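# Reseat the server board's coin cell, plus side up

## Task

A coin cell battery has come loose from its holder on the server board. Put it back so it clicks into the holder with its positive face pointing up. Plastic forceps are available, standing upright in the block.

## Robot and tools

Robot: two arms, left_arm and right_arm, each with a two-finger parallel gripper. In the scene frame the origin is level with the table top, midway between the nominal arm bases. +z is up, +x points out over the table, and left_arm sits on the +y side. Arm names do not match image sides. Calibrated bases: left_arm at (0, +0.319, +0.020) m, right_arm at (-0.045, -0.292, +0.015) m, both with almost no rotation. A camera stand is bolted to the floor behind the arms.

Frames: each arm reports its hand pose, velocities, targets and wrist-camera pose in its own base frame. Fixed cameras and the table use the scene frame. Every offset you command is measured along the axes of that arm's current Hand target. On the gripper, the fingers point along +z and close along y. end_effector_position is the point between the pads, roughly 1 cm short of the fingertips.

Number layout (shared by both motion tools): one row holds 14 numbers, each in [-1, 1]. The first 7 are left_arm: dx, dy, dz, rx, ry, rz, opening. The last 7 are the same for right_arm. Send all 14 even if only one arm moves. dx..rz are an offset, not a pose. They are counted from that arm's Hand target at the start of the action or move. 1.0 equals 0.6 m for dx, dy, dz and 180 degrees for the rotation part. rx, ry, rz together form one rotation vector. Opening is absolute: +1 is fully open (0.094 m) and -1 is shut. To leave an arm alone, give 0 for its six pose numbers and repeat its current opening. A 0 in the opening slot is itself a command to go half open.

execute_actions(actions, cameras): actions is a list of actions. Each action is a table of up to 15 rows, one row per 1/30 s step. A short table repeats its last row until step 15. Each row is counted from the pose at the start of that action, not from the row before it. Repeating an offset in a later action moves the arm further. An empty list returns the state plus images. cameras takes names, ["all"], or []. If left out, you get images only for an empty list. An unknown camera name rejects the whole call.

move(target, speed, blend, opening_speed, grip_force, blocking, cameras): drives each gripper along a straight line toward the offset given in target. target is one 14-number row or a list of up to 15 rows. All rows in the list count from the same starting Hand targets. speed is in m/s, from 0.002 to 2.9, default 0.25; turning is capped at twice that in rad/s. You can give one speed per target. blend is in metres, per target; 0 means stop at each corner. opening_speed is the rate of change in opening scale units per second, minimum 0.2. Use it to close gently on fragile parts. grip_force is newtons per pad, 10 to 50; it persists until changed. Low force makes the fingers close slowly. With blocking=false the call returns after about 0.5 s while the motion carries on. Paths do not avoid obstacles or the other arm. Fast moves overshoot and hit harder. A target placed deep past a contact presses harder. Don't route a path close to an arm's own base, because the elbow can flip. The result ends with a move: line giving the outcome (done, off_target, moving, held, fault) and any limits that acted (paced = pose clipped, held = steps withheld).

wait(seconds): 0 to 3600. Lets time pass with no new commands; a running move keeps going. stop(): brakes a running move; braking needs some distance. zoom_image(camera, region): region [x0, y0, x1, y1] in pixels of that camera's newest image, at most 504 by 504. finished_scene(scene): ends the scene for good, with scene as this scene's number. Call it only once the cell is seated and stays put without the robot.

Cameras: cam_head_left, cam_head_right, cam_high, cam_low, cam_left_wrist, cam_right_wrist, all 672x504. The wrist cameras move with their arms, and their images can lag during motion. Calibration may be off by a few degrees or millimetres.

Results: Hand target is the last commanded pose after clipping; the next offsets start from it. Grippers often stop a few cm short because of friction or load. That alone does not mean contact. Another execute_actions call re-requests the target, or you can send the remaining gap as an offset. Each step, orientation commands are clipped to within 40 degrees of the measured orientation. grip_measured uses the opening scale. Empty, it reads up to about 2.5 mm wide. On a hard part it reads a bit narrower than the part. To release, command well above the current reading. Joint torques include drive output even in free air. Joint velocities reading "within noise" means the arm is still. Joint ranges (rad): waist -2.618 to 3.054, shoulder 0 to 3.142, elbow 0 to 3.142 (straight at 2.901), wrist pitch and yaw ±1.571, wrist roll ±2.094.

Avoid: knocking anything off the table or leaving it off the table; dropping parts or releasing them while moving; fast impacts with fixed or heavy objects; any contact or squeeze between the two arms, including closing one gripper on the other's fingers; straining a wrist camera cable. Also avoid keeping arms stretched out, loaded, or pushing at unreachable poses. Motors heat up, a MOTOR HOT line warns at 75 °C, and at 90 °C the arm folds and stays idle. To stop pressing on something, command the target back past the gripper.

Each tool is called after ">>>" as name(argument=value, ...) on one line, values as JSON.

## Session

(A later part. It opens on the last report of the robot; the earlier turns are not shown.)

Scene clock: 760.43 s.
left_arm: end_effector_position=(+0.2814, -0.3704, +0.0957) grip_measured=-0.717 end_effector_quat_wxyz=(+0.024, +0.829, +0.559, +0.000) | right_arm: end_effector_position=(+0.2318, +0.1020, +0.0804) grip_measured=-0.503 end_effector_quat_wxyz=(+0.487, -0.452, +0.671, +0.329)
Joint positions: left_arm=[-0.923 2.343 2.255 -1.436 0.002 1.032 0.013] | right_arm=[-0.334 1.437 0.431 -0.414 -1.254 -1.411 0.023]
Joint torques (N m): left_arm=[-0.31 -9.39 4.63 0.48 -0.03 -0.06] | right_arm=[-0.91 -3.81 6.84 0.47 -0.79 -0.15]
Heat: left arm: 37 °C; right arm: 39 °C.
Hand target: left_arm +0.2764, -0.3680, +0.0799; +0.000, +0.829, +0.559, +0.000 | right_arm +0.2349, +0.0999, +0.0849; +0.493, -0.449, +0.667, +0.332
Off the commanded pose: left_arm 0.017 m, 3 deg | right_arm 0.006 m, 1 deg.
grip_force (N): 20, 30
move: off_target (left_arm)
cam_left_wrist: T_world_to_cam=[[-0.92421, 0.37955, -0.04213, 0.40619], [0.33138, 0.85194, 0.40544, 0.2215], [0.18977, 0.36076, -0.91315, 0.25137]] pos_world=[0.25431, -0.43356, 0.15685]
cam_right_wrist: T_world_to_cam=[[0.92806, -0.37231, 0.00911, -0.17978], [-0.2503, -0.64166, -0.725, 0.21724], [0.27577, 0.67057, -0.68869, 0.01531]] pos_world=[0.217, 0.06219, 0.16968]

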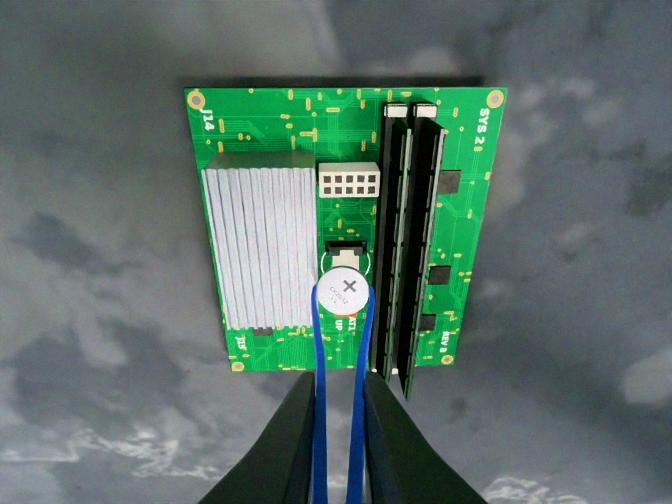

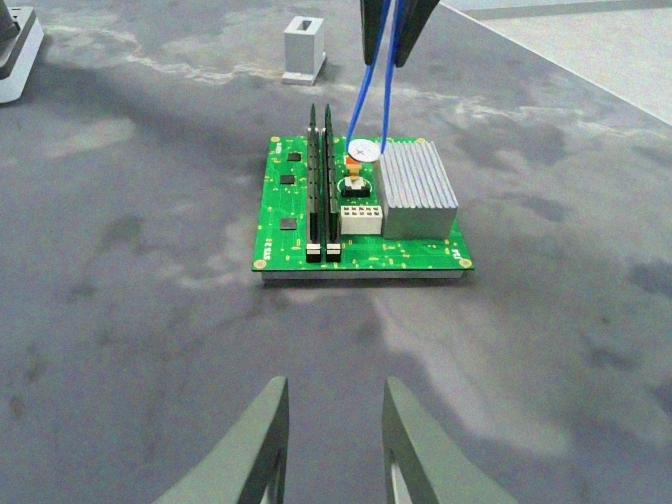

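>>> move(target=[0.005,-0.0045,0.012,0,0,0,-0.72,0,0,0,0,0,0,-0.5], speed=0.06, cameras=["cam_left_wrist","cam_right_wrist"])

>>> zoom_image(camera="cam_left_wrist", region=[260, 210, 420, 370])

>>> zoom_image(camera="cam_right_wrist", region=[290, 100, 430, 250])

Scene clock: 786.40 s.
left_arm: end_effector_position=(+0.2793, -0.3667, +0.0792) grip_measured=-0.717 end_effector_quat_wxyz=(+0.011, +0.829, +0.559, +0.001) | right_arm: end_effector_position=(+0.2318, +0.1020, +0.0804) grip_measured=-0.503 end_effector_quat_wxyz=(+0.487, -0.452, +0.671, +0.329)
Joint positions: left_arm=[-0.923 2.343 2.191 -1.396 -0.001 1.032 0.013] | right_arm=[-0.334 1.437 0.431 -0.414 -1.254 -1.411 0.023]
Joint torques (N m): left_arm=[-0.27 -11.71 4.11 0.53 -0.03 -0.02] | right_arm=[-0.94 -3.81 6.86 0.47 -0.79 -0.16]
Heat: left arm: 36 °C; right arm: 39 °C.
Hand target: left_arm +0.2751, -0.3642, +0.0727; +0.000, +0.829, +0.559, +0.000 | right_arm +0.2349, +0.0999, +0.0849; +0.493, -0.449, +0.667, +0.332
Off the commanded pose: left_arm 0.008 m, 1 deg | right_arm 0.006 m, 1 deg.
grip_force (N): 20, 30
move: done
cam_left_wrist: T_world_to_cam=[[-0.92465, 0.38015, -0.02237, 0.40091], [0.33645, 0.84306, 0.41958, 0.2199], [0.17837, 0.38044, -0.90744, 0.2454]] pos_world=[0.25294, -0.43115, 0.13939]
cam_right_wrist: T_world_to_cam=[[0.92806, -0.37231, 0.00911, -0.17978], [-0.2503, -0.64166, -0.725, 0.21724], [0.27577, 0.67057, -0.68869, 0.01531]] pos_world=[0.217, 0.06219, 0.16968]

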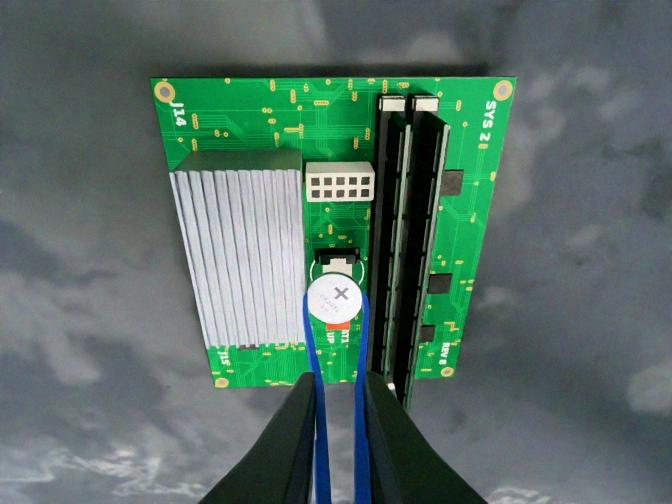

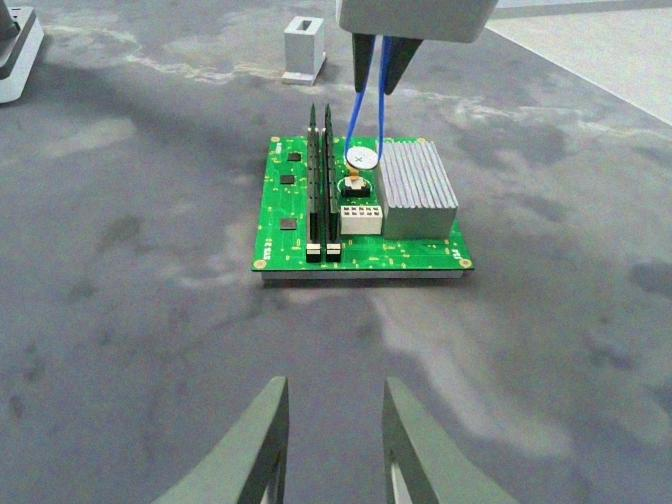

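Scaled by 3.150 from the camera's image (finer frame: 960x720).

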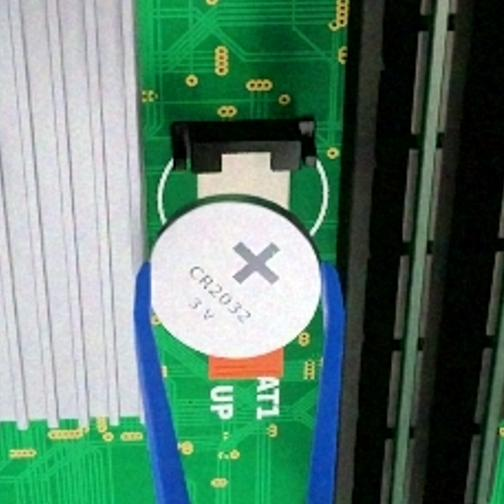

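Scaled by 3.360 from the camera's image (finer frame: 960x720).

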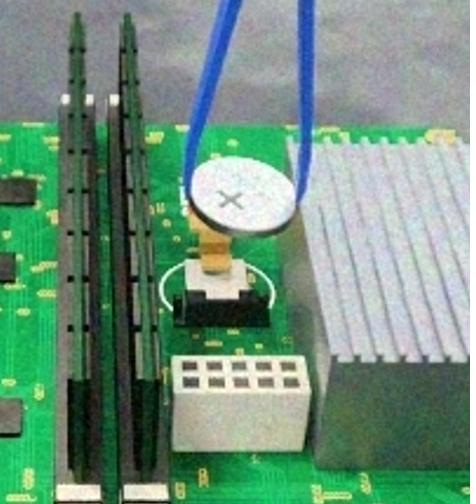

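>>> move(target=[[0,0,-0.05,0,0,0,-0.72,0,0,0,0,0,0,-0.5],[0,-0.006,-0.05,0,0,0,-0.72,0,0,0,0,0,0,-0.5]], speed=0.08, cameras=["cam_left_wrist","cam_right_wrist"])

>>> zoom_image(camera="cam_left_wrist", region=[260, 210, 420, 370])

>>> zoom_image(camera="cam_right_wrist", region=[290, 80, 430, 250])

Scene clock: 795.83 s.
left_arm: end_effector_position=(+0.2785, -0.3657, +0.1082) grip_measured=-0.718 end_effector_quat_wxyz=(+0.017, +0.829, +0.560, +0.002) | right_arm: end_effector_position=(+0.2318, +0.1020, +0.0804) grip_measured=-0.503 end_effector_quat_wxyz=(+0.487, -0.452, +0.671, +0.329)
Joint positions: left_arm=[-0.923 2.343 2.307 -1.5 -0.001 1.031 0.013] | right_arm=[-0.334 1.437 0.431 -0.414 -1.254 -1.411 0.023]
Joint torques (N m): left_arm=[-0.62 -11.17 4.62 0.27 -0.03 -0.04] | right_arm=[-0.91 -3.81 6.89 0.47 -0.79 -0.15]
Heat: left arm: 35 °C; right arm: 39 °C.
Hand target: left_arm +0.2717, -0.3628, +0.1027; +0.000, +0.829, +0.559, +0.000 | right_arm +0.2349, +0.0999, +0.0849; +0.493, -0.449, +0.667, +0.332
Off the commanded pose: left_arm 0.009 m, 2 deg | right_arm 0.006 m, 1 deg.
grip_force (N): 20, 30
move: done
cam_left_wrist: T_world_to_cam=[[-0.92476, 0.37914, -0.03257, 0.40121], [0.33278, 0.84725, 0.41403, 0.21027], [0.18457, 0.37205, -0.90968, 0.26698]] pos_world=[0.25178, -0.4296, 0.16887]
cam_right_wrist: T_world_to_cam=[[0.92806, -0.37231, 0.00911, -0.17978], [-0.2503, -0.64166, -0.725, 0.21724], [0.27577, 0.67057, -0.68869, 0.01531]] pos_world=[0.217, 0.06219, 0.16968]

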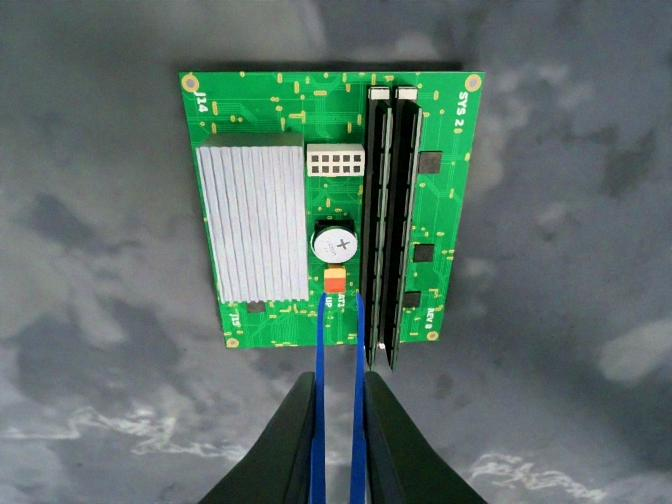

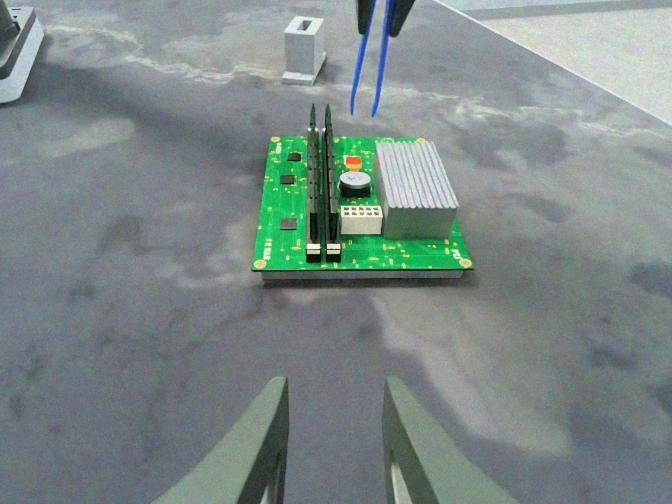

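Scaled by 3.150 from the camera's image (finer frame: 960x720).

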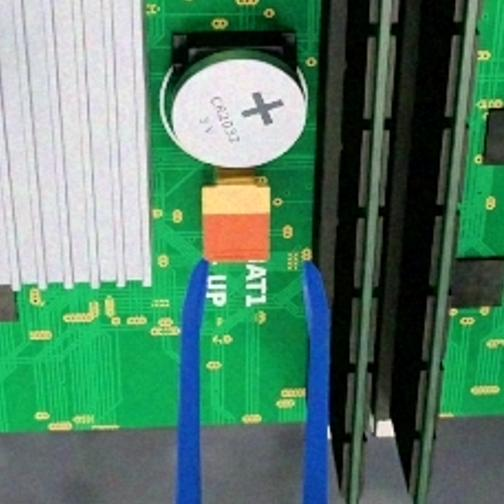

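Scaled by 2.965 from the camera's image (finer frame: 960x720).

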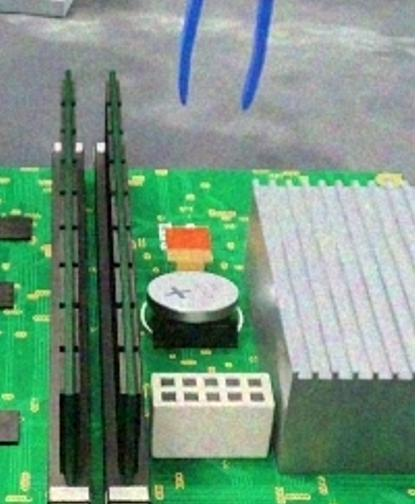

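>>> move(target=[[-0.015,0.0103,0.0,0,0,0,-0.72,0,0,0,0,0,0,-0.5],[-0.015,0.0103,0.0767,0,0,0,-0.72,0,0,0,0,0,0,-0.5]], speed=0.08, cameras=["cam_left_wrist","cam_right_wrist"])

>>> zoom_image(camera="cam_left_wrist", region=[260, 240, 420, 400])

>>> zoom_image(camera="cam_right_wrist", region=[310, 120, 430, 250])

Scene clock: 835.13 s.
left_arm: end_effector_position=(+0.2780, -0.3748, +0.0608) grip_measured=-0.718 end_effector_quat_wxyz=(+0.007, +0.829, +0.559, +0.001) | right_arm: end_effector_position=(+0.2318, +0.1020, +0.0804) grip_measured=-0.503 end_effector_quat_wxyz=(+0.487, -0.452, +0.671, +0.329)
Joint positions: left_arm=[-0.935 2.381 2.184 -1.359 -0.001 1.021 0.013] | right_arm=[-0.334 1.437 0.431 -0.414 -1.254 -1.411 0.023]
Joint torques (N m): left_arm=[-0.5 -12.12 4.3 0.46 -0.01 -0.06] | right_arm=[-0.91 -3.81 6.86 0.47 -0.79 -0.16]
Heat: left arm: 35 °C; right arm: 39 °C.
Hand target: left_arm +0.2740, -0.3736, +0.0568; +0.000, +0.829, +0.559, +0.000 | right_arm +0.2349, +0.0999, +0.0849; +0.493, -0.449, +0.667, +0.332
Off the commanded pose: left_arm 0.006 m, 1 deg | right_arm 0.006 m, 1 deg.
grip_force (N): 20, 30
move: done
cam_left_wrist: T_world_to_cam=[[-0.92434, 0.38129, -0.01504, 0.40226], [0.33957, 0.8399, 0.42339, 0.2325], [0.17407, 0.38625, -0.90582, 0.23525]] pos_world=[0.25192, -0.43952, 0.12071]
cam_right_wrist: T_world_to_cam=[[0.92806, -0.37231, 0.00911, -0.17978], [-0.2503, -0.64166, -0.725, 0.21724], [0.27577, 0.67057, -0.68869, 0.01531]] pos_world=[0.217, 0.06219, 0.16968]

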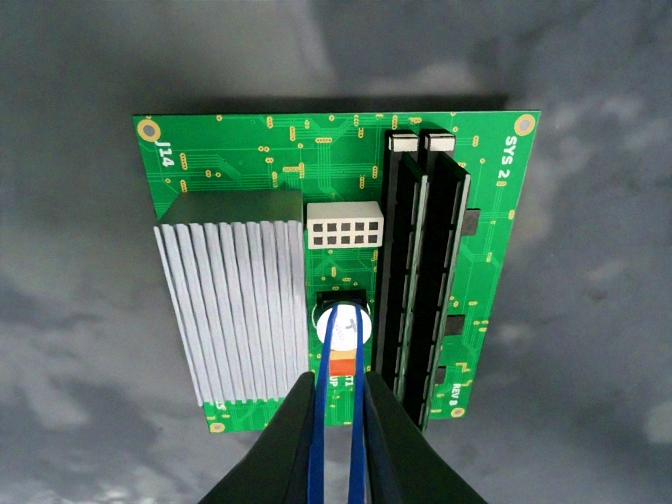

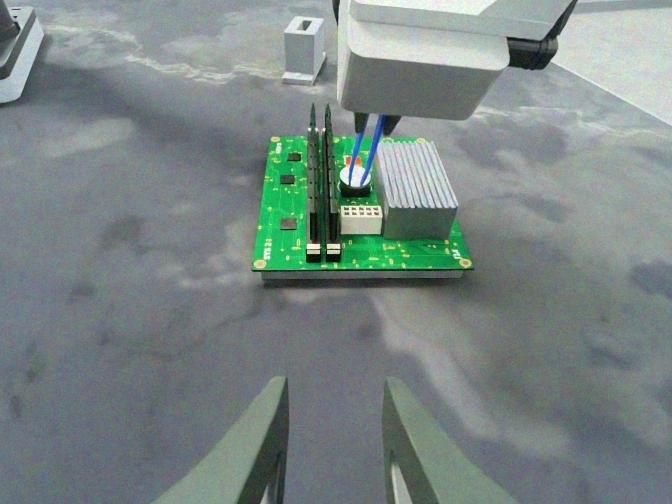

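Scaled by 3.150 from the camera's image (finer frame: 960x720).

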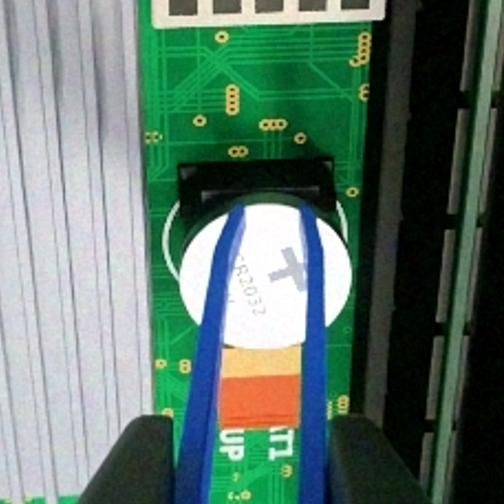

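Scaled by 3.877 from the camera's image (finer frame: 960x720).

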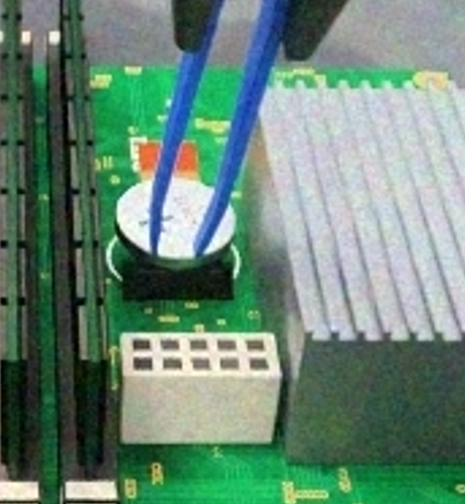

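>>> move(target=[0.013,0,0.002,0,0,0,-0.72,0,0,0,0,0,0,-0.5], speed=0.05, cameras=["cam_left_wrist","cam_right_wrist"])

>>> zoom_image(camera="cam_left_wrist", region=[260, 240, 420, 400])

>>> zoom_image(camera="cam_right_wrist", region=[310, 120, 430, 250])

Scene clock: 840.93 s.
left_arm: end_effector_position=(+0.2792, -0.3754, +0.0588) grip_measured=-0.718 end_effector_quat_wxyz=(+0.013, +0.829, +0.559, +0.003) | right_arm: end_effector_position=(+0.2318, +0.1020, +0.0804) grip_measured=-0.503 end_effector_quat_wxyz=(+0.487, -0.452, +0.671, +0.329)
Joint positions: left_arm=[-0.935 2.371 2.157 -1.332 -0.004 1.021 0.013] | right_arm=[-0.334 1.437 0.431 -0.414 -1.254 -1.411 0.023]
Joint torques (N m): left_arm=[0.72 -13.01 3.3 0.42 0.04 0.08] | right_arm=[-0.92 -3.81 6.86 0.47 -0.79 -0.16]
Heat: left arm: 36 °C; right arm: 39 °C.
Hand target: left_arm +0.2770, -0.3664, +0.0556; +0.000, +0.829, +0.559, +0.000 | right_arm +0.2349, +0.0999, +0.0849; +0.493, -0.449, +0.667, +0.332
Off the commanded pose: left_arm 0.010 m, 1 deg | right_arm 0.006 m, 1 deg.
grip_force (N): 20, 30
move: done
cam_left_wrist: T_world_to_cam=[[-0.92401, 0.38143, -0.02675, 0.40416], [0.33586, 0.84307, 0.42003, 0.23589], [0.18276, 0.37913, -0.90712, 0.22849]] pos_world=[0.25247, -0.43966, 0.11899]
cam_right_wrist: T_world_to_cam=[[0.92806, -0.37231, 0.00911, -0.17978], [-0.2503, -0.64166, -0.725, 0.21724], [0.27577, 0.67057, -0.68869, 0.01531]] pos_world=[0.217, 0.06219, 0.16968]

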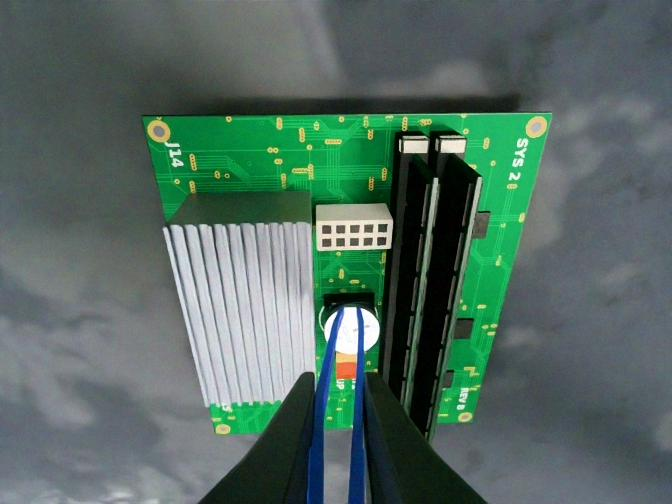

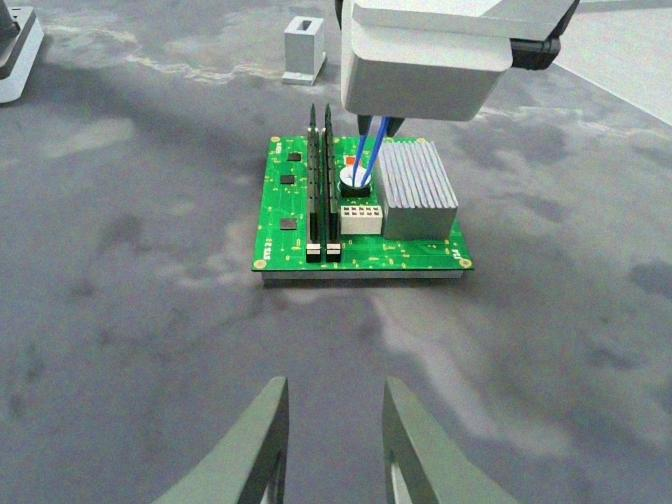

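Scaled by 3.150 from the camera's image (finer frame: 960x720).

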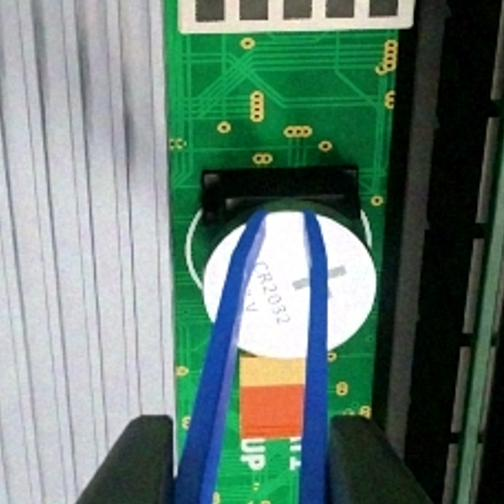

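Scaled by 3.877 from the camera's image (finer frame: 960x720).

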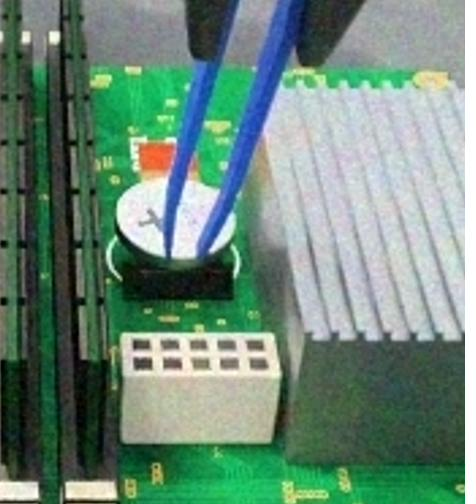

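>>> move(target=[[0,0,-0.04,0,0,0,-0.72,0,0,0,0,0,0,-0.5],[-0.022,0,-0.04,0,0,0,-0.95,0,0,0,0,0,0,-0.5]], speed=0.08, grip_force=[40,30], opening_speed=0.4, cameras=["cam_left_wrist","cam_right_wrist"])

>>> zoom_image(camera="cam_left_wrist", region=[260, 220, 420, 380])

>>> zoom_image(camera="cam_right_wrist", region=[310, 110, 430, 240])

Scene clock: 850.40 s.
left_arm: end_effector_position=(+0.2766, -0.3792, +0.0898) grip_measured=-0.892 end_effector_quat_wxyz=(+0.021, +0.829, +0.559, +0.003) | right_arm: end_effector_position=(+0.2318, +0.1020, +0.0804) grip_measured=-0.503 end_effector_quat_wxyz=(+0.487, -0.452, +0.671, +0.329)
Joint positions: left_arm=[-0.944 2.371 2.28 -1.437 -0.004 1.011 0.005] | right_arm=[-0.334 1.437 0.431 -0.414 -1.254 -1.411 0.023]
Joint torques (N m): left_arm=[-0.42 -9.14 7.35 0.24 0.04 -0.01] | right_arm=[-0.92 -3.81 6.84 0.47 -0.79 -0.15]
Heat: left arm: 37 °C; right arm: 39 °C.
Hand target: left_arm +0.2720, -0.3786, +0.0795; +0.000, +0.829, +0.559, +0.000 | right_arm +0.2349, +0.0999, +0.0849; +0.493, -0.449, +0.667, +0.332
Off the commanded pose: left_arm 0.011 m, 2 deg | right_arm 0.006 m, 1 deg.
grip_force (N): 40, 30
move: off_target (left_arm); target 2's new opening was sent with left_arm's hand 0.011 m and 2 deg from that target
cam_left_wrist: T_world_to_cam=[[-0.92398, 0.3802, -0.04124, 0.40495], [0.33106, 0.84918, 0.41146, 0.23135], [0.19146, 0.36653, -0.91049, 0.25157]] pos_world=[0.24941, -0.44263, 0.15056]
cam_right_wrist: T_world_to_cam=[[0.92806, -0.37231, 0.00911, -0.17978], [-0.2503, -0.64166, -0.725, 0.21724], [0.27577, 0.67057, -0.68869, 0.01531]] pos_world=[0.217, 0.06219, 0.16968]

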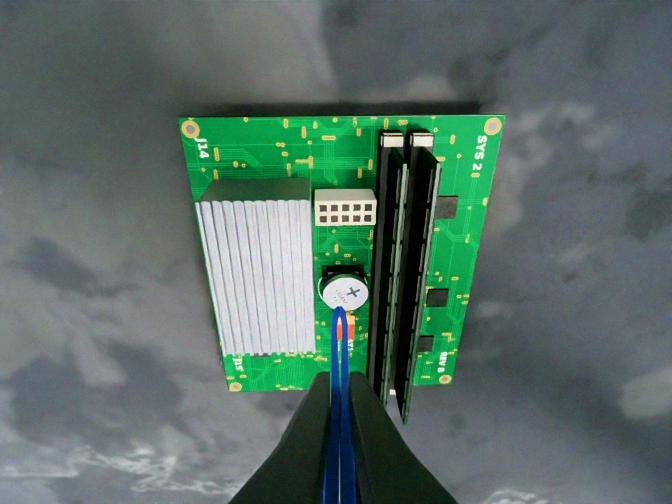

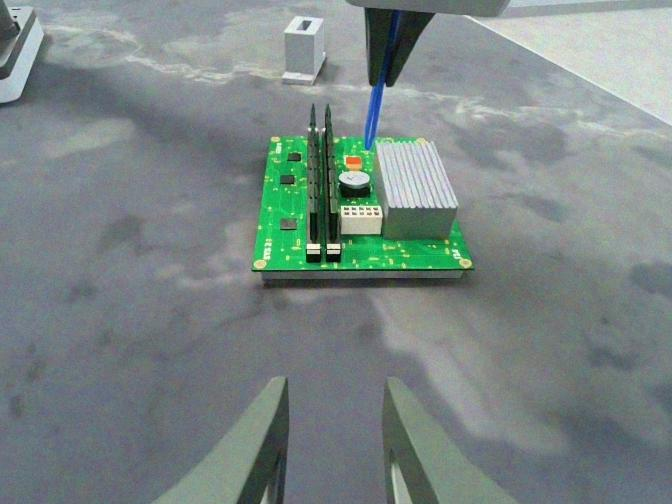

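Scaled by 3.150 from the camera's image (finer frame: 960x720).

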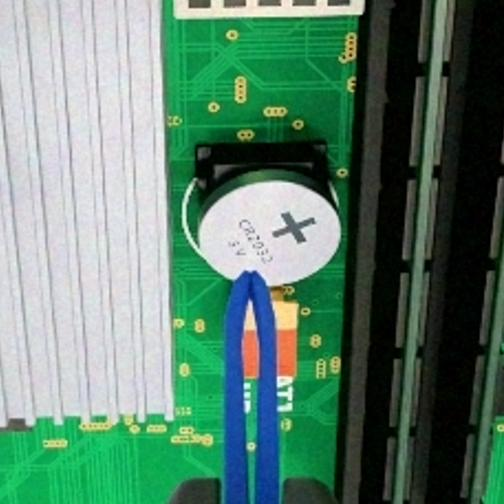

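Scaled by 3.877 from the camera's image (finer frame: 960x720).

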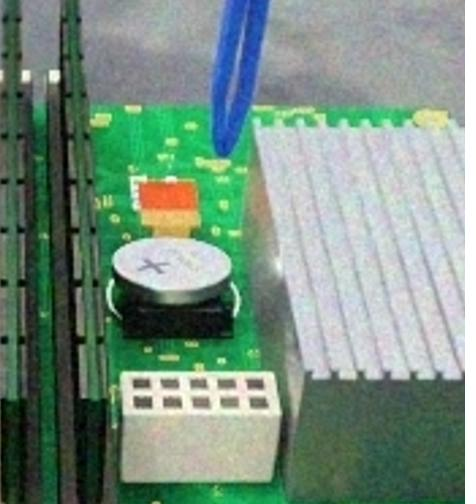

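>>> move(target=[[0.0055,-0.0042,0.0,0,0,0,-0.95,0,0,0,0,0,0,-0.5],[0.0055,-0.0042,0.0325,0,0,0,-0.95,0,0,0,0,0,0,-0.5]], speed=0.06, cameras=["cam_left_wrist","cam_right_wrist"])

>>> zoom_image(camera="cam_left_wrist", region=[260, 240, 420, 400])

>>> zoom_image(camera="cam_right_wrist", region=[310, 120, 430, 250])

Scene clock: 875.20 s.
left_arm: end_effector_position=(+0.2755, -0.3776, +0.0658) grip_measured=-0.892 end_effector_quat_wxyz=(+0.013, +0.829, +0.559, +0.003) | right_arm: end_effector_position=(+0.2318, +0.1020, +0.0804) grip_measured=-0.503 end_effector_quat_wxyz=(+0.487, -0.452, +0.671, +0.329)
Joint positions: left_arm=[-0.944 2.371 2.185 -1.359 -0.004 1.011 0.005] | right_arm=[-0.334 1.437 0.431 -0.414 -1.254 -1.411 0.023]
Joint torques (N m): left_arm=[-0.01 -11.41 4.55 0.41 0.01 -0.04] | right_arm=[-0.9 -3.81 6.87 0.47 -0.79 -0.15]
Heat: left arm: 36 °C; right arm: 39 °C.
Hand target: left_arm +0.2709, -0.3746, +0.0600; +0.000, +0.829, +0.559, +0.000 | right_arm +0.2349, +0.0999, +0.0849; +0.493, -0.449, +0.667, +0.332
Off the commanded pose: left_arm 0.008 m, 1 deg | right_arm 0.006 m, 1 deg.
grip_force (N): 40, 30
move: done
cam_left_wrist: T_world_to_cam=[[-0.92431, 0.38072, -0.02637, 0.40161], [0.33535, 0.84326, 0.42007, 0.23634], [0.18216, 0.37943, -0.90711, 0.23656]] pos_world=[0.24887, -0.44196, 0.12589]
cam_right_wrist: T_world_to_cam=[[0.92806, -0.37231, 0.00911, -0.17978], [-0.2503, -0.64166, -0.725, 0.21724], [0.27577, 0.67057, -0.68869, 0.01531]] pos_world=[0.217, 0.06219, 0.16968]

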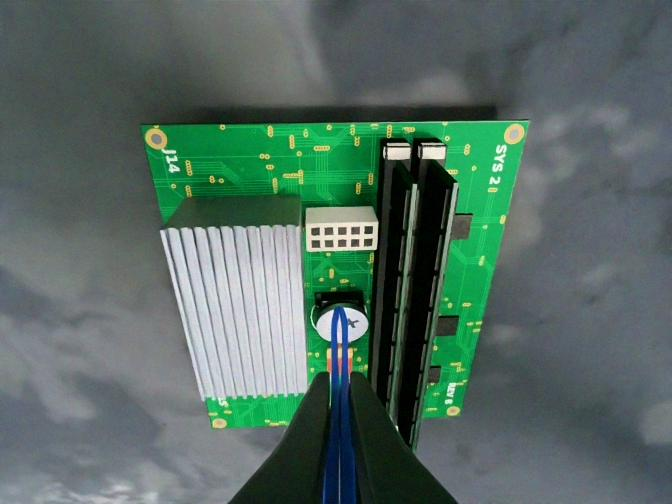

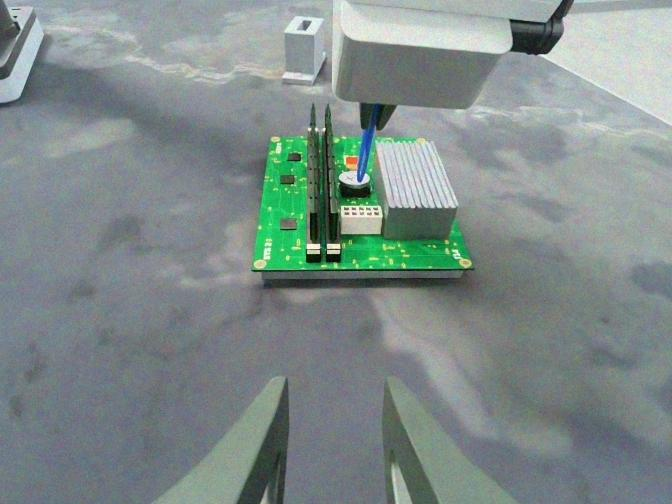

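Scaled by 3.150 from the camera's image (finer frame: 960x720).

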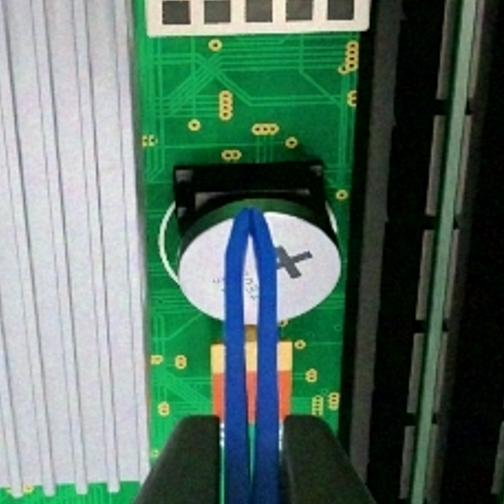

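Scaled by 3.877 from the camera's image (finer frame: 960x720).

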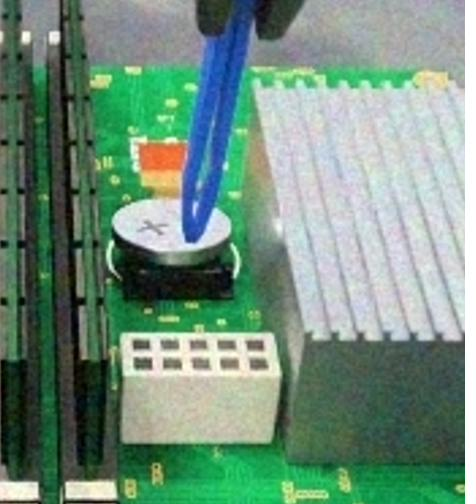

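>>> move(target=[[0.0,0,0.007,0,0,0,-0.95,0,0,0,0,0,0,-0.5],[0.012,0,0.008,0,0,0,-0.95,0,0,0,0,0,0,-0.5]], speed=0.05, cameras=["cam_left_wrist","cam_right_wrist"])

>>> zoom_image(camera="cam_left_wrist", region=[260, 240, 420, 400])

>>> zoom_image(camera="cam_right_wrist", region=[310, 120, 430, 250])

Scene clock: 881.60 s.
left_arm: end_effector_position=(+0.2752, -0.3760, +0.0560) grip_measured=-0.892 end_effector_quat_wxyz=(+0.009, +0.829, +0.559, +0.002) | right_arm: end_effector_position=(+0.2318, +0.1020, +0.0804) grip_measured=-0.503 end_effector_quat_wxyz=(+0.487, -0.452, +0.671, +0.329)
Joint positions: left_arm=[-0.943 2.37 2.144 -1.327 -0.004 1.013 0.005] | right_arm=[-0.334 1.437 0.431 -0.414 -1.254 -1.411 0.023]
Joint torques (N m): left_arm=[0.81 -13.23 3.49 0.41 0.04 0.11] | right_arm=[-0.92 -3.81 6.89 0.47 -0.79 -0.15]
Heat: left arm: 36 °C; right arm: 39 °C.
Hand target: left_arm +0.2736, -0.3679, +0.0553; +0.000, +0.829, +0.559, +0.000 | right_arm +0.2349, +0.0999, +0.0849; +0.493, -0.449, +0.667, +0.332
Off the commanded pose: left_arm 0.008 m, 1 deg | right_arm 0.006 m, 1 deg.
grip_force (N): 40, 30
move: done
cam_left_wrist: T_world_to_cam=[[-0.92426, 0.3812, -0.02085, 0.40029], [0.33727, 0.84091, 0.42323, 0.23758], [0.17887, 0.38415, -0.90578, 0.22976]] pos_world=[0.24875, -0.44063, 0.1159]
cam_right_wrist: T_world_to_cam=[[0.92806, -0.37231, 0.00911, -0.17978], [-0.2503, -0.64166, -0.725, 0.21724], [0.27577, 0.67057, -0.68869, 0.01531]] pos_world=[0.217, 0.06219, 0.16968]

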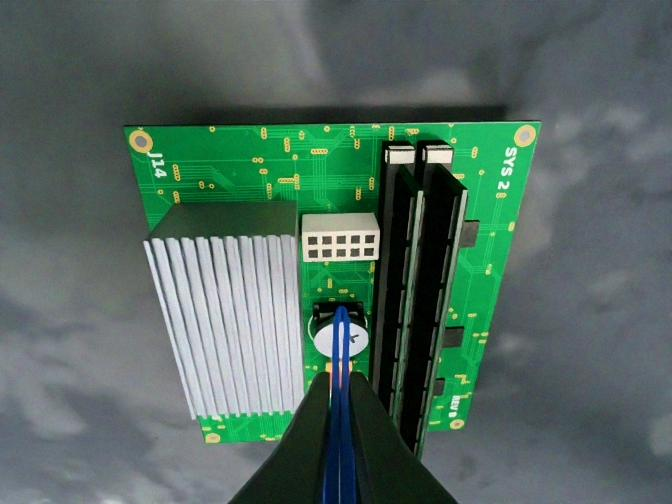

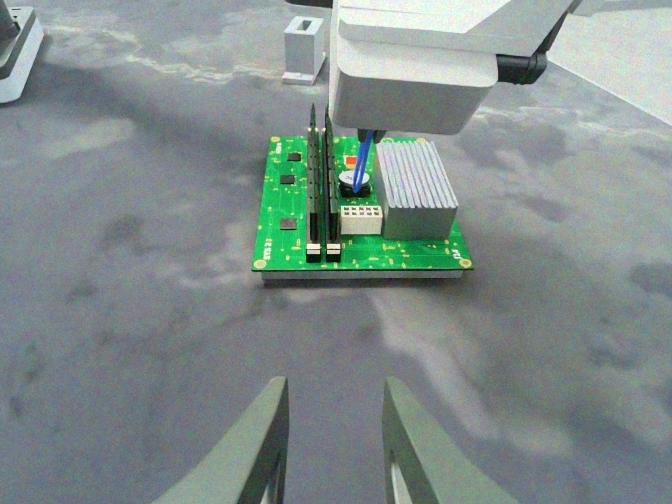

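Scaled by 3.150 from the camera's image (finer frame: 960x720).

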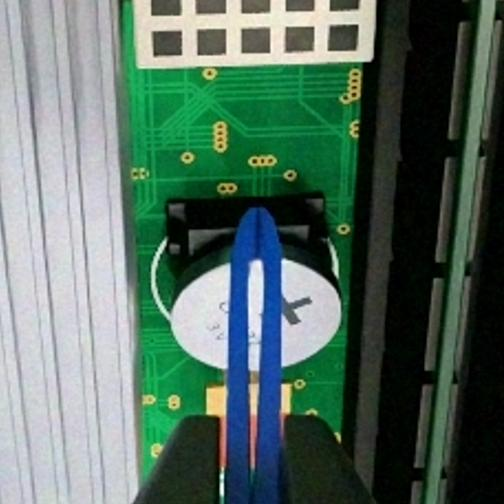

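Scaled by 3.877 from the camera's image (finer frame: 960x720).

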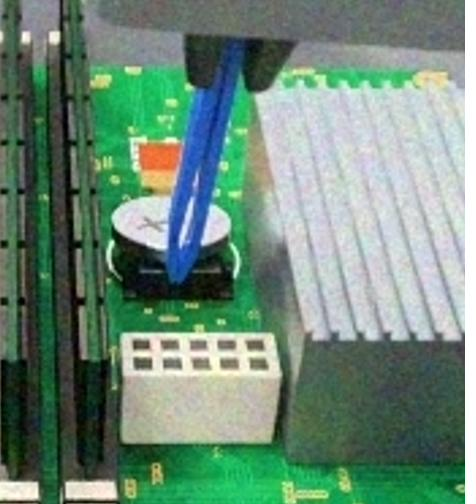

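>>> move(target=[0.010,0,0.0,0,0,0,-0.95,0,0,0,0,0,0,-0.5], speed=0.05, cameras=["cam_left_wrist","cam_right_wrist"])

>>> zoom_image(camera="cam_left_wrist", region=[260, 240, 420, 400])

>>> zoom_image(camera="cam_right_wrist", region=[310, 120, 430, 250])

Scene clock: 886.40 s.
left_arm: end_effector_position=(+0.2763, -0.3746, +0.0562) grip_measured=-0.892 end_effector_quat_wxyz=(+0.014, +0.830, +0.558, -0.002) | right_arm: end_effector_position=(+0.2318, +0.1020, +0.0804) grip_measured=-0.503 end_effector_quat_wxyz=(+0.487, -0.452, +0.671, +0.329)
Joint positions: left_arm=[-0.935 2.355 2.12 -1.308 0.006 1.023 0.005] | right_arm=[-0.334 1.437 0.431 -0.414 -1.254 -1.411 0.023]
Joint torques (N m): left_arm=[1.2 -13.48 3.28 0.3 -0.09 0.07] | right_arm=[-0.91 -3.81 6.86 0.47 -0.79 -0.15]
Heat: left arm: 37 °C; right arm: 39 °C.
Hand target: left_arm +0.2759, -0.3623, +0.0552; +0.000, +0.829, +0.559, +0.000 | right_arm +0.2349, +0.0999, +0.0849; +0.493, -0.449, +0.667, +0.332
Off the commanded pose: left_arm 0.012 m, 2 deg | right_arm 0.006 m, 1 deg.
grip_force (N): 40, 30
move: off_target (left_arm)
cam_left_wrist: T_world_to_cam=[[-0.9232, 0.38361, -0.02316, 0.40154], [0.34094, 0.84534, 0.41129, 0.23727], [0.17735, 0.37181, -0.91121, 0.22536]] pos_world=[0.24984, -0.4384, 0.11707]
cam_right_wrist: T_world_to_cam=[[0.92806, -0.37231, 0.00911, -0.17978], [-0.2503, -0.64166, -0.725, 0.21724], [0.27577, 0.67057, -0.68869, 0.01531]] pos_world=[0.217, 0.06219, 0.16968]

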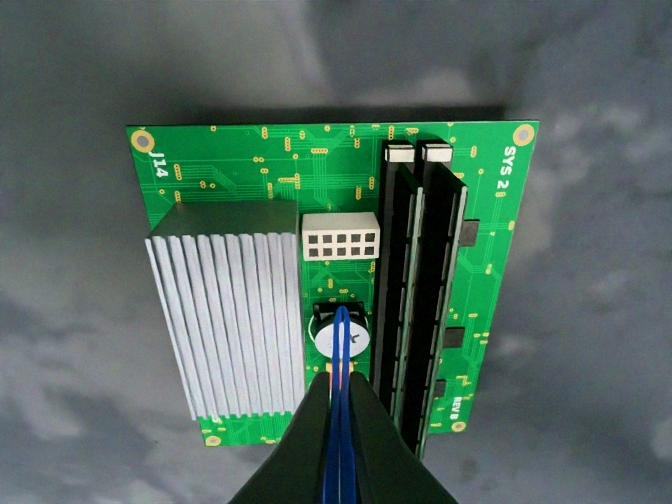

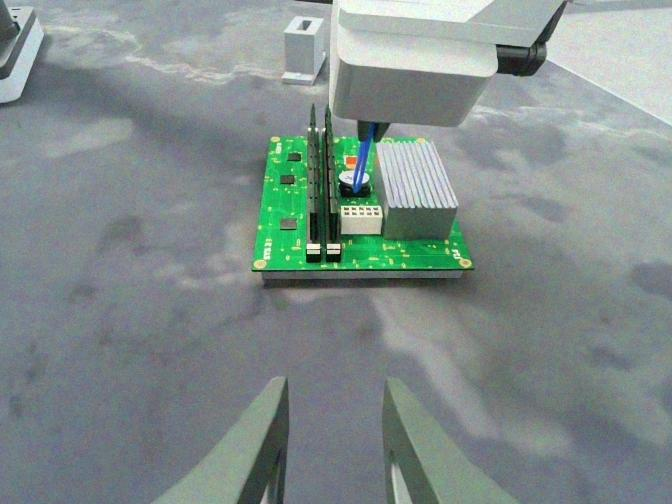

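Scaled by 3.150 from the camera's image (finer frame: 960x720).

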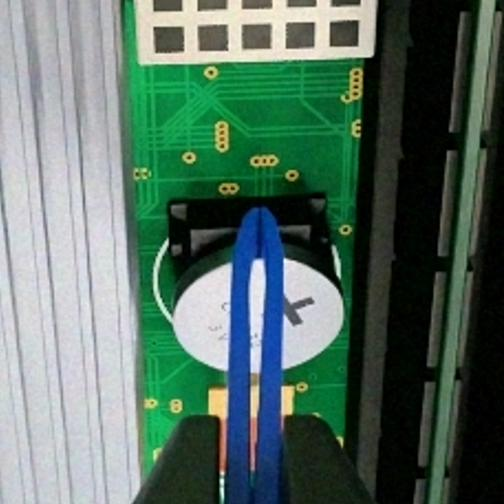

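Scaled by 3.877 from the camera's image (finer frame: 960x720).

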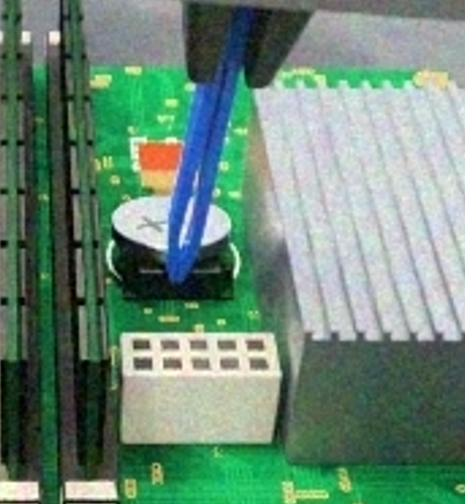

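>>> move(target=[-0.010,0,-0.012,0,0,0,-0.95,0,0,0,0,0,0,-0.5], speed=0.05, cameras=["cam_left_wrist","cam_right_wrist"])

>>> zoom_image(camera="cam_left_wrist", region=[260, 240, 420, 400])

>>> zoom_image(camera="cam_right_wrist", region=[310, 120, 430, 250])

Scene clock: 894.30 s.
left_arm: end_effector_position=(+0.2755, -0.3738, +0.0572) grip_measured=-0.892 end_effector_quat_wxyz=(+0.012, +0.830, +0.557, -0.003) | right_arm: end_effector_position=(+0.2318, +0.1020, +0.0804) grip_measured=-0.503 end_effector_quat_wxyz=(+0.487, -0.452, +0.671, +0.329)
Joint positions: left_arm=[-0.935 2.355 2.124 -1.316 0.007 1.024 0.005] | right_arm=[-0.334 1.437 0.431 -0.414 -1.254 -1.411 0.023]
Joint torques (N m): left_arm=[0.14 -12.04 7.01 0.05 -0.08 -0.02] | right_arm=[-0.92 -3.79 6.87 0.47 -0.79 -0.15]
Heat: left arm: 36 °C; right arm: 39 °C.
Hand target: left_arm +0.2736, -0.3679, +0.0624; +0.000, +0.829, +0.559, +0.000 | right_arm +0.2349, +0.0999, +0.0849; +0.493, -0.449, +0.667, +0.332
Off the commanded pose: left_arm 0.008 m, 1 deg | right_arm 0.006 m, 1 deg.
grip_force (N): 40, 30
move: done
cam_left_wrist: T_world_to_cam=[[-0.92295, 0.38443, -0.0191, 0.40058], [0.34295, 0.84386, 0.41266, 0.23527], [0.17476, 0.37432, -0.91068, 0.22775]] pos_world=[0.24923, -0.43778, 0.11797]
cam_right_wrist: T_world_to_cam=[[0.92806, -0.37231, 0.00911, -0.17978], [-0.2503, -0.64166, -0.725, 0.21724], [0.27577, 0.67057, -0.68869, 0.01531]] pos_world=[0.217, 0.06219, 0.16968]

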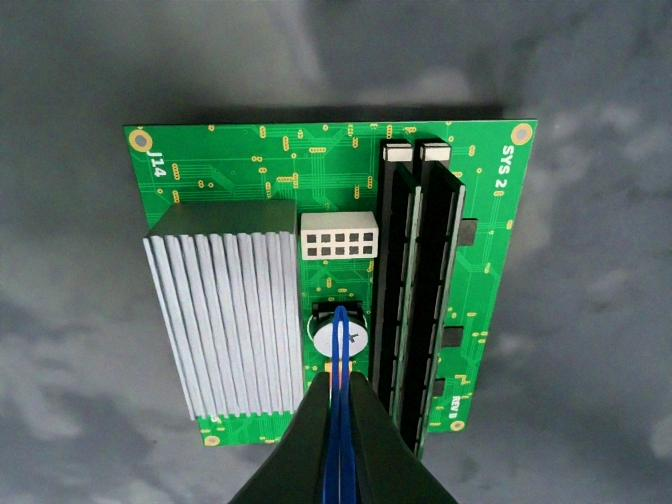

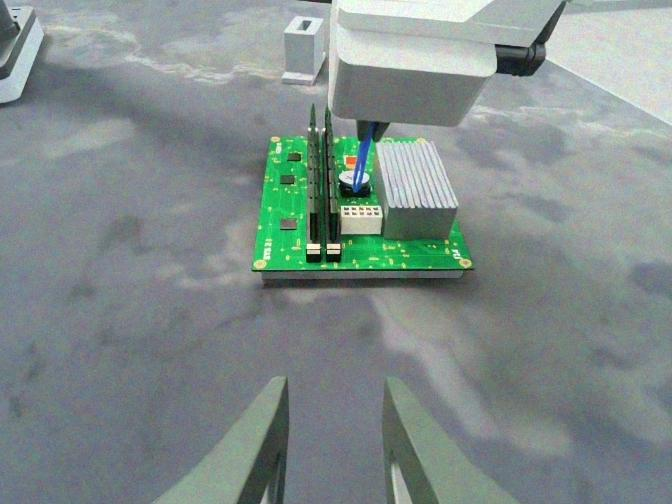

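Scaled by 3.150 from the camera's image (finer frame: 960x720).

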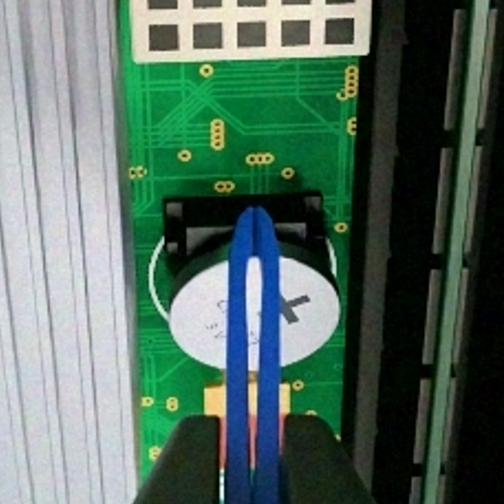

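Scaled by 3.877 from the camera's image (finer frame: 960x720).

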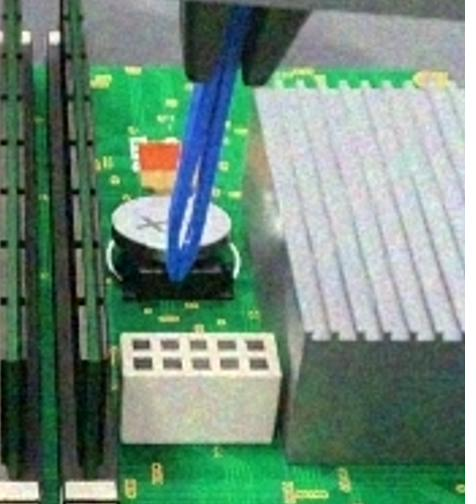

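>>> move(target=[0.004,0,-0.006,0,0,0,-0.95,0,0,0,0,0,0,-0.5], speed=0.05, cameras=["cam_left_wrist","cam_right_wrist"])

>>> zoom_image(camera="cam_left_wrist", region=[260, 240, 420, 400])

>>> zoom_image(camera="cam_right_wrist", region=[310, 120, 430, 250])

Scene clock: 898.73 s.
left_arm: end_effector_position=(+0.2752, -0.3736, +0.0572) grip_measured=-0.892 end_effector_quat_wxyz=(+0.011, +0.830, +0.557, -0.003) | right_arm: end_effector_position=(+0.2318, +0.1020, +0.0804) grip_measured=-0.503 end_effector_quat_wxyz=(+0.487, -0.452, +0.671, +0.329)
Joint positions: left_arm=[-0.935 2.355 2.124 -1.317 0.008 1.024 0.005] | right_arm=[-0.334 1.437 0.431 -0.414 -1.254 -1.411 0.023]
Joint torques (N m): left_arm=[0.49 -12.88 7.19 0.02 -0.12 0.05] | right_arm=[-0.92 -3.81 6.87 0.47 -0.79 -0.16]
Heat: left arm: 36 °C; right arm: 39 °C.
Hand target: left_arm +0.2745, -0.3657, +0.0660; +0.000, +0.829, +0.559, +0.000 | right_arm +0.2349, +0.0999, +0.0849; +0.493, -0.449, +0.667, +0.332
Off the commanded pose: left_arm 0.012 m, 1 deg | right_arm 0.006 m, 1 deg.
grip_force (N): 40, 30
move: off_target (left_arm)
cam_left_wrist: T_world_to_cam=[[-0.92298, 0.38445, -0.01748, 0.40013], [0.34355, 0.84355, 0.4128, 0.23487], [0.17345, 0.375, -0.91065, 0.22834]] pos_world=[0.24902, -0.43758, 0.11797]
cam_right_wrist: T_world_to_cam=[[0.92806, -0.37231, 0.00911, -0.17978], [-0.2503, -0.64166, -0.725, 0.21724], [0.27577, 0.67057, -0.68869, 0.01531]] pos_world=[0.217, 0.06219, 0.16968]

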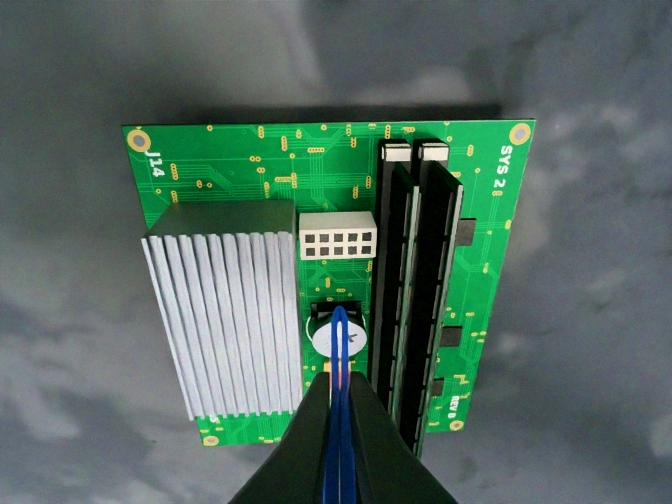

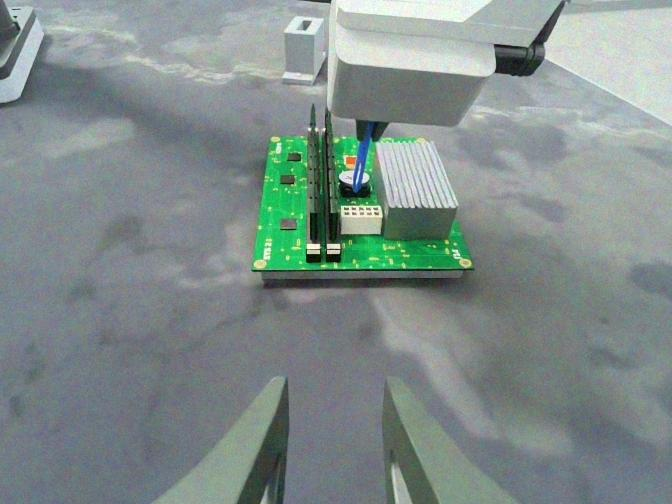

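Scaled by 3.150 from the camera's image (finer frame: 960x720).

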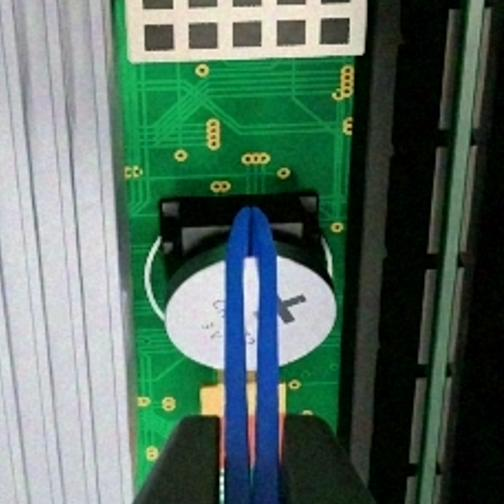

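Scaled by 3.877 from the camera's image (finer frame: 960x720).

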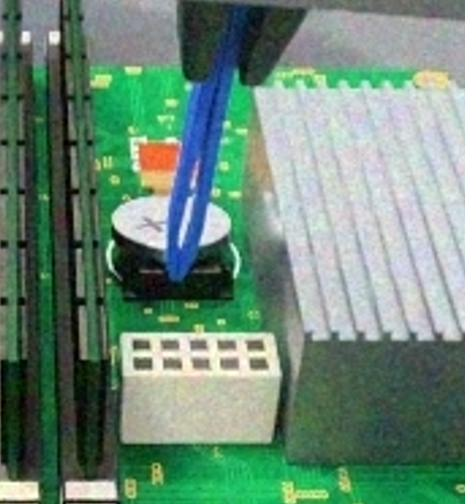

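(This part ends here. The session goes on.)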